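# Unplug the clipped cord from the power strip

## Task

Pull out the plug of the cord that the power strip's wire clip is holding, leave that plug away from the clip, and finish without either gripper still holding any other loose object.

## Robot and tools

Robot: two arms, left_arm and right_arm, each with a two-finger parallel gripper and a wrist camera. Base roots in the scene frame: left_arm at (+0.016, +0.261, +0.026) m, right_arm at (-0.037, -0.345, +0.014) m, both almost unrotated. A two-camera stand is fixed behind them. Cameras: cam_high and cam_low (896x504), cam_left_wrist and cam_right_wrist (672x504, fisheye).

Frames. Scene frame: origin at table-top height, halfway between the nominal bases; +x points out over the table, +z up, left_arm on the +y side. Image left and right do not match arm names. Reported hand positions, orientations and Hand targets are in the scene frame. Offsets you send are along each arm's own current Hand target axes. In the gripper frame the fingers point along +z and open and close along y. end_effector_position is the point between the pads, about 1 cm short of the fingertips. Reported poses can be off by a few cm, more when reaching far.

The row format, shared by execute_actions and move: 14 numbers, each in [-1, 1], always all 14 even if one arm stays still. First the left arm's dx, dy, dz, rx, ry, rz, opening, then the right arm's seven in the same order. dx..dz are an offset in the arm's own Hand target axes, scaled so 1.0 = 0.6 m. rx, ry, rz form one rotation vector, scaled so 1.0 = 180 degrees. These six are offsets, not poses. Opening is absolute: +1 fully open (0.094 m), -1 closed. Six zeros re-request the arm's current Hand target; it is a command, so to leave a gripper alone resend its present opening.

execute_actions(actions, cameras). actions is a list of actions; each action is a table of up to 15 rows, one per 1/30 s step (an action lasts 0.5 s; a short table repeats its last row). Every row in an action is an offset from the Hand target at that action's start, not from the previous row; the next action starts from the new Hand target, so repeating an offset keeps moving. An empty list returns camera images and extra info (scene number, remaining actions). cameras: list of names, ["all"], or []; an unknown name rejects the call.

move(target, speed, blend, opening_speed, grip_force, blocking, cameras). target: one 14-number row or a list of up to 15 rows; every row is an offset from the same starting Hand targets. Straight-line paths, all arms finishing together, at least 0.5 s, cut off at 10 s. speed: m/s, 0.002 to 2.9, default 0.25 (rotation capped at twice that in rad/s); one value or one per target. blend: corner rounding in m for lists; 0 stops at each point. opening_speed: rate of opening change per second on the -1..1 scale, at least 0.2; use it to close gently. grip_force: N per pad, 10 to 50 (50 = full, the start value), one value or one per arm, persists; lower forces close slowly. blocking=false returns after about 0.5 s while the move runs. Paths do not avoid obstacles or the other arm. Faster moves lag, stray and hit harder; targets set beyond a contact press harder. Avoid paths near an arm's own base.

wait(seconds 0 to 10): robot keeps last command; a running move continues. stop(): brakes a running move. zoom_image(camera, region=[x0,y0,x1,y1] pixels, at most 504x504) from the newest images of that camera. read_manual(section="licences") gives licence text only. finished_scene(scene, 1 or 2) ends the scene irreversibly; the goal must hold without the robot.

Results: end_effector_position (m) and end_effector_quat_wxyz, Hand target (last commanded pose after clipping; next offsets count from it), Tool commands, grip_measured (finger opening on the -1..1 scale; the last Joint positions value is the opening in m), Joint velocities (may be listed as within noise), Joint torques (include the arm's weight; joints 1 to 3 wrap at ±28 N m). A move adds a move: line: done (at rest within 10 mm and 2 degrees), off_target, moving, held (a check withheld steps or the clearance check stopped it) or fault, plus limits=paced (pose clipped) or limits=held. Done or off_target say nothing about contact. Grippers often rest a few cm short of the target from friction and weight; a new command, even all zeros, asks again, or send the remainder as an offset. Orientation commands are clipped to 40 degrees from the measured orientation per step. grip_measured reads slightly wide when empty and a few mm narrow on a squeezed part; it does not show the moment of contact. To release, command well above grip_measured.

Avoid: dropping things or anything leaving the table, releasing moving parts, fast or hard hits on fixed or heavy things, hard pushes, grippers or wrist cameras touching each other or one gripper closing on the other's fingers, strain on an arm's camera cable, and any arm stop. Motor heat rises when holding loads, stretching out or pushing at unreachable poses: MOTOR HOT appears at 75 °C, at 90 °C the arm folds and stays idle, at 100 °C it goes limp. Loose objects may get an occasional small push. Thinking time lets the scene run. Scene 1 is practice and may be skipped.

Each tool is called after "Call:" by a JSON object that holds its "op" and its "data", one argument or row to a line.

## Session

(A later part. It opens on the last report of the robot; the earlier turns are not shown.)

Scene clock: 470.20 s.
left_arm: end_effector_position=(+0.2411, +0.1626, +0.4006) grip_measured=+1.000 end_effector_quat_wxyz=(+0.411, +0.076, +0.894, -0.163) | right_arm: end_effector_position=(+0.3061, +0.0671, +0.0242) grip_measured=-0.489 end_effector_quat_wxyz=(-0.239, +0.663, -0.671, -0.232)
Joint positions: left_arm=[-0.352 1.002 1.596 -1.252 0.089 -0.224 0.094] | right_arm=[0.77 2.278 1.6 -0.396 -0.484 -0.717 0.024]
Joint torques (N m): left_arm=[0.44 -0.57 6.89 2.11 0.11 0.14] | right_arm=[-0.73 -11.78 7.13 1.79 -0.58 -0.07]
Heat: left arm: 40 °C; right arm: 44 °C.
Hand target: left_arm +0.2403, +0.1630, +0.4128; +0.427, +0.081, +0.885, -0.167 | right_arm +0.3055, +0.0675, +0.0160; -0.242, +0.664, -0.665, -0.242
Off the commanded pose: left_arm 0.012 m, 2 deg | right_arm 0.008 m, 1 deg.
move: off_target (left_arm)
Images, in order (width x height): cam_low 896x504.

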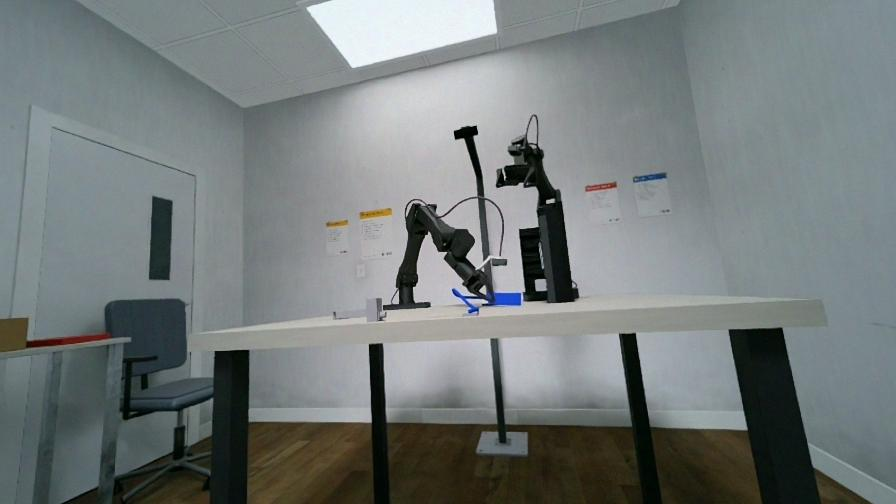

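Call:
{"op": "move", "data": {
  "target": [0,0,0,0,0,0,1,0.0086,0,0.0102,0,0,0,-1],
  "speed": 0.05,
  "cameras": ["cam_low"]
}}

Call:
{"op": "zoom_image", "data": {
  "camera": "cam_low",
  "region": [440, 230, 580, 320]
}}

Scene clock: 478.57 s.
left_arm: end_effector_position=(+0.2411, +0.1626, +0.4006) grip_measured=+1.000 end_effector_quat_wxyz=(+0.411, +0.076, +0.894, -0.163) | right_arm: end_effector_position=(+0.3077, +0.0703, +0.0216) grip_measured=-0.489 end_effector_quat_wxyz=(-0.248, +0.663, -0.666, -0.236)
Joint positions: left_arm=[-0.352 1.002 1.596 -1.252 0.089 -0.224 0.094] | right_arm=[0.77 2.286 1.592 -0.361 -0.492 -0.717 0.024]
Joint torques (N m): left_arm=[0.44 -0.57 6.87 2.12 0.11 0.14] | right_arm=[-0.85 -11.56 6.76 1.66 -0.49 -0.07]
Heat: left arm: 40 °C; right arm: 44 °C.
Hand target: left_arm +0.2403, +0.1630, +0.4128; +0.427, +0.081, +0.885, -0.167 | right_arm +0.3055, +0.0674, +0.0080; -0.242, +0.664, -0.665, -0.242
Off the commanded pose: left_arm 0.012 m, 2 deg | right_arm 0.014 m, 1 deg.
move: off_target (left_arm, right_arm)
Images, in order (width x height): cam_low 896x504.

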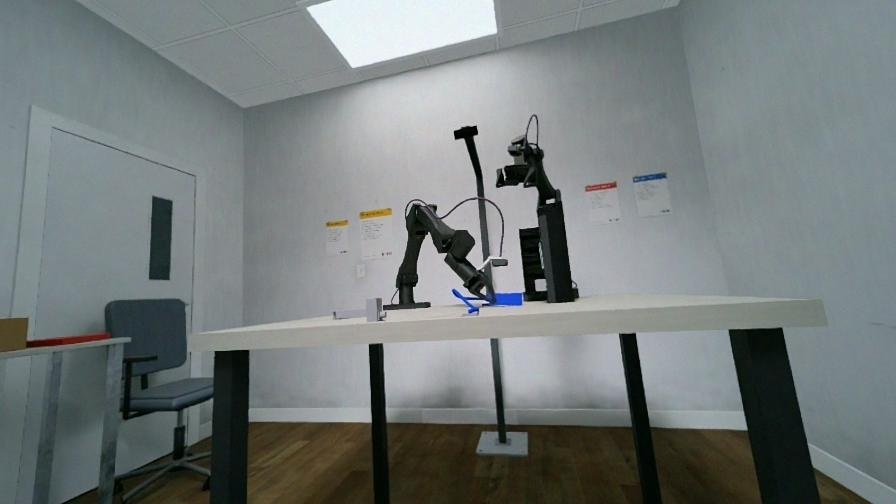

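Scaled by 3.600 from the camera's 896x504 image, which has a finer 1280x720 frame.

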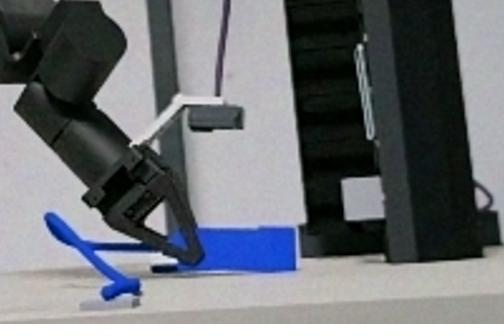

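Call:
{"op": "move", "data": {
  "target": [
    [0,0,0,0,0,0,1,-0.006,0,-0.007,0,0,0,0.1],
    [0,0,0,0,0,0,1,-0.006,0,-0.18,0,0,0,0.1]
  ],
  "opening_speed": 0.4,
  "speed": 0.12,
  "cameras": ["all"]
}}

Call:
{"op": "zoom_image", "data": {
  "camera": "cam_low",
  "region": [440, 230, 580, 320]
}}

Scene clock: 490.47 s.
left_arm: end_effector_position=(+0.2411, +0.1626, +0.4006) grip_measured=+1.000 end_effector_quat_wxyz=(+0.411, +0.076, +0.894, -0.163) | right_arm: end_effector_position=(+0.3138, +0.0046, +0.0892) grip_measured=+0.098 end_effector_quat_wxyz=(-0.247, +0.663, -0.668, -0.231)
Joint positions: left_arm=[-0.352 1.002 1.596 -1.252 0.089 -0.224 0.094] | right_arm=[0.645 2.072 1.541 -0.589 -0.54 -0.842 0.052]
Joint torques (N m): left_arm=[0.47 -0.58 6.89 2.11 0.11 0.14] | right_arm=[-0.58 -13.7 7.02 1.13 -0.58 -0.1]
Heat: left arm: 40 °C; right arm: 42 °C.
Hand target: left_arm +0.2403, +0.1630, +0.4128; +0.427, +0.081, +0.885, -0.167 | right_arm +0.3057, +0.0007, +0.0932; -0.242, +0.664, -0.665, -0.242
Off the commanded pose: left_arm 0.012 m, 2 deg | right_arm 0.010 m, 1 deg.
move: off_target (left_arm)

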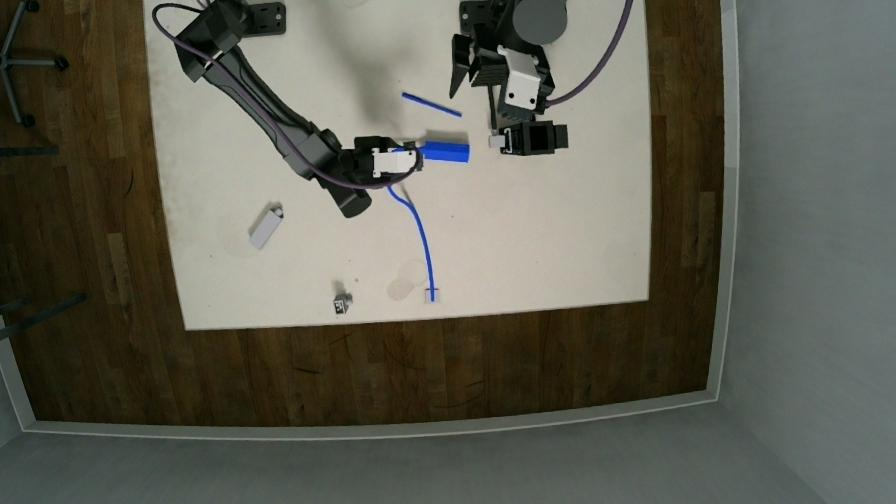

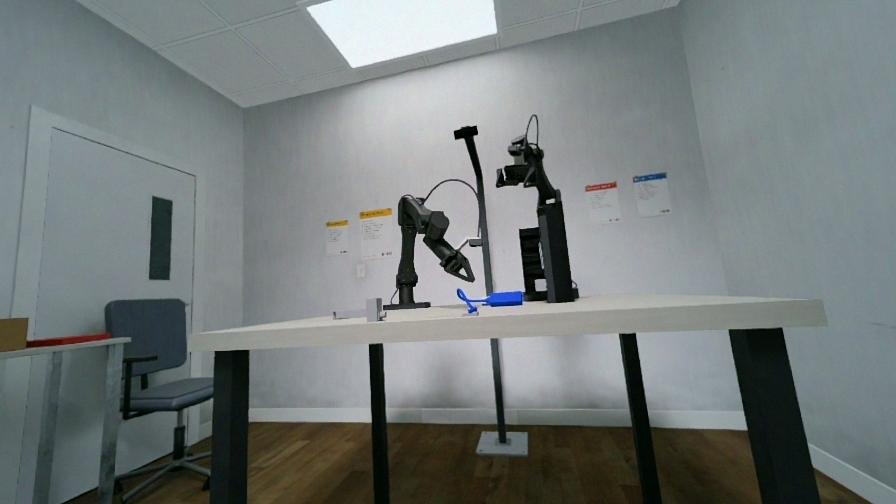

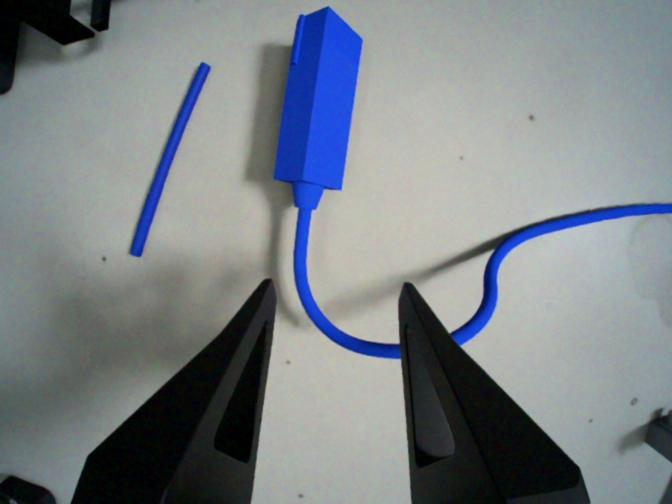

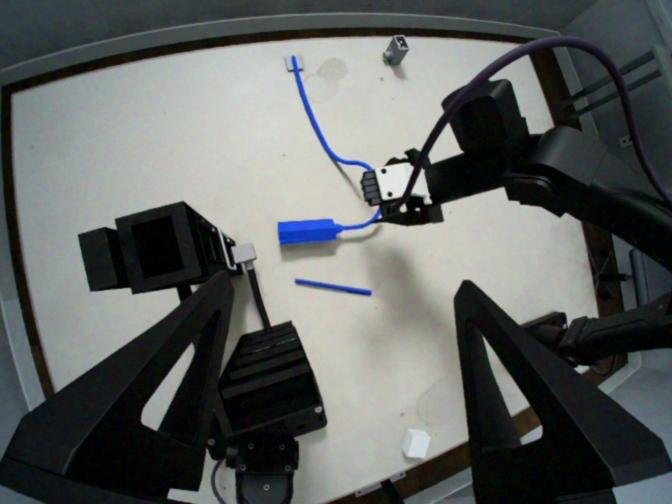

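Scaled by 3.600 from the camera's 896x504 image, which has a finer 1280x720 frame.

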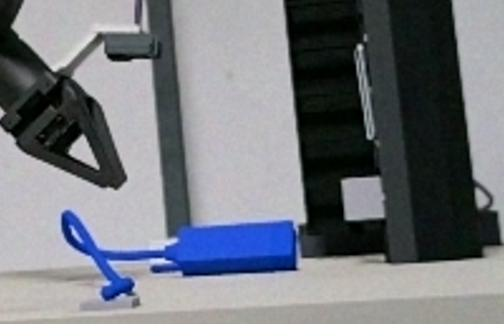

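Call:
{"op": "finished_scene", "data": {
  "scene": 1
}}

The scene is finished: the task was done.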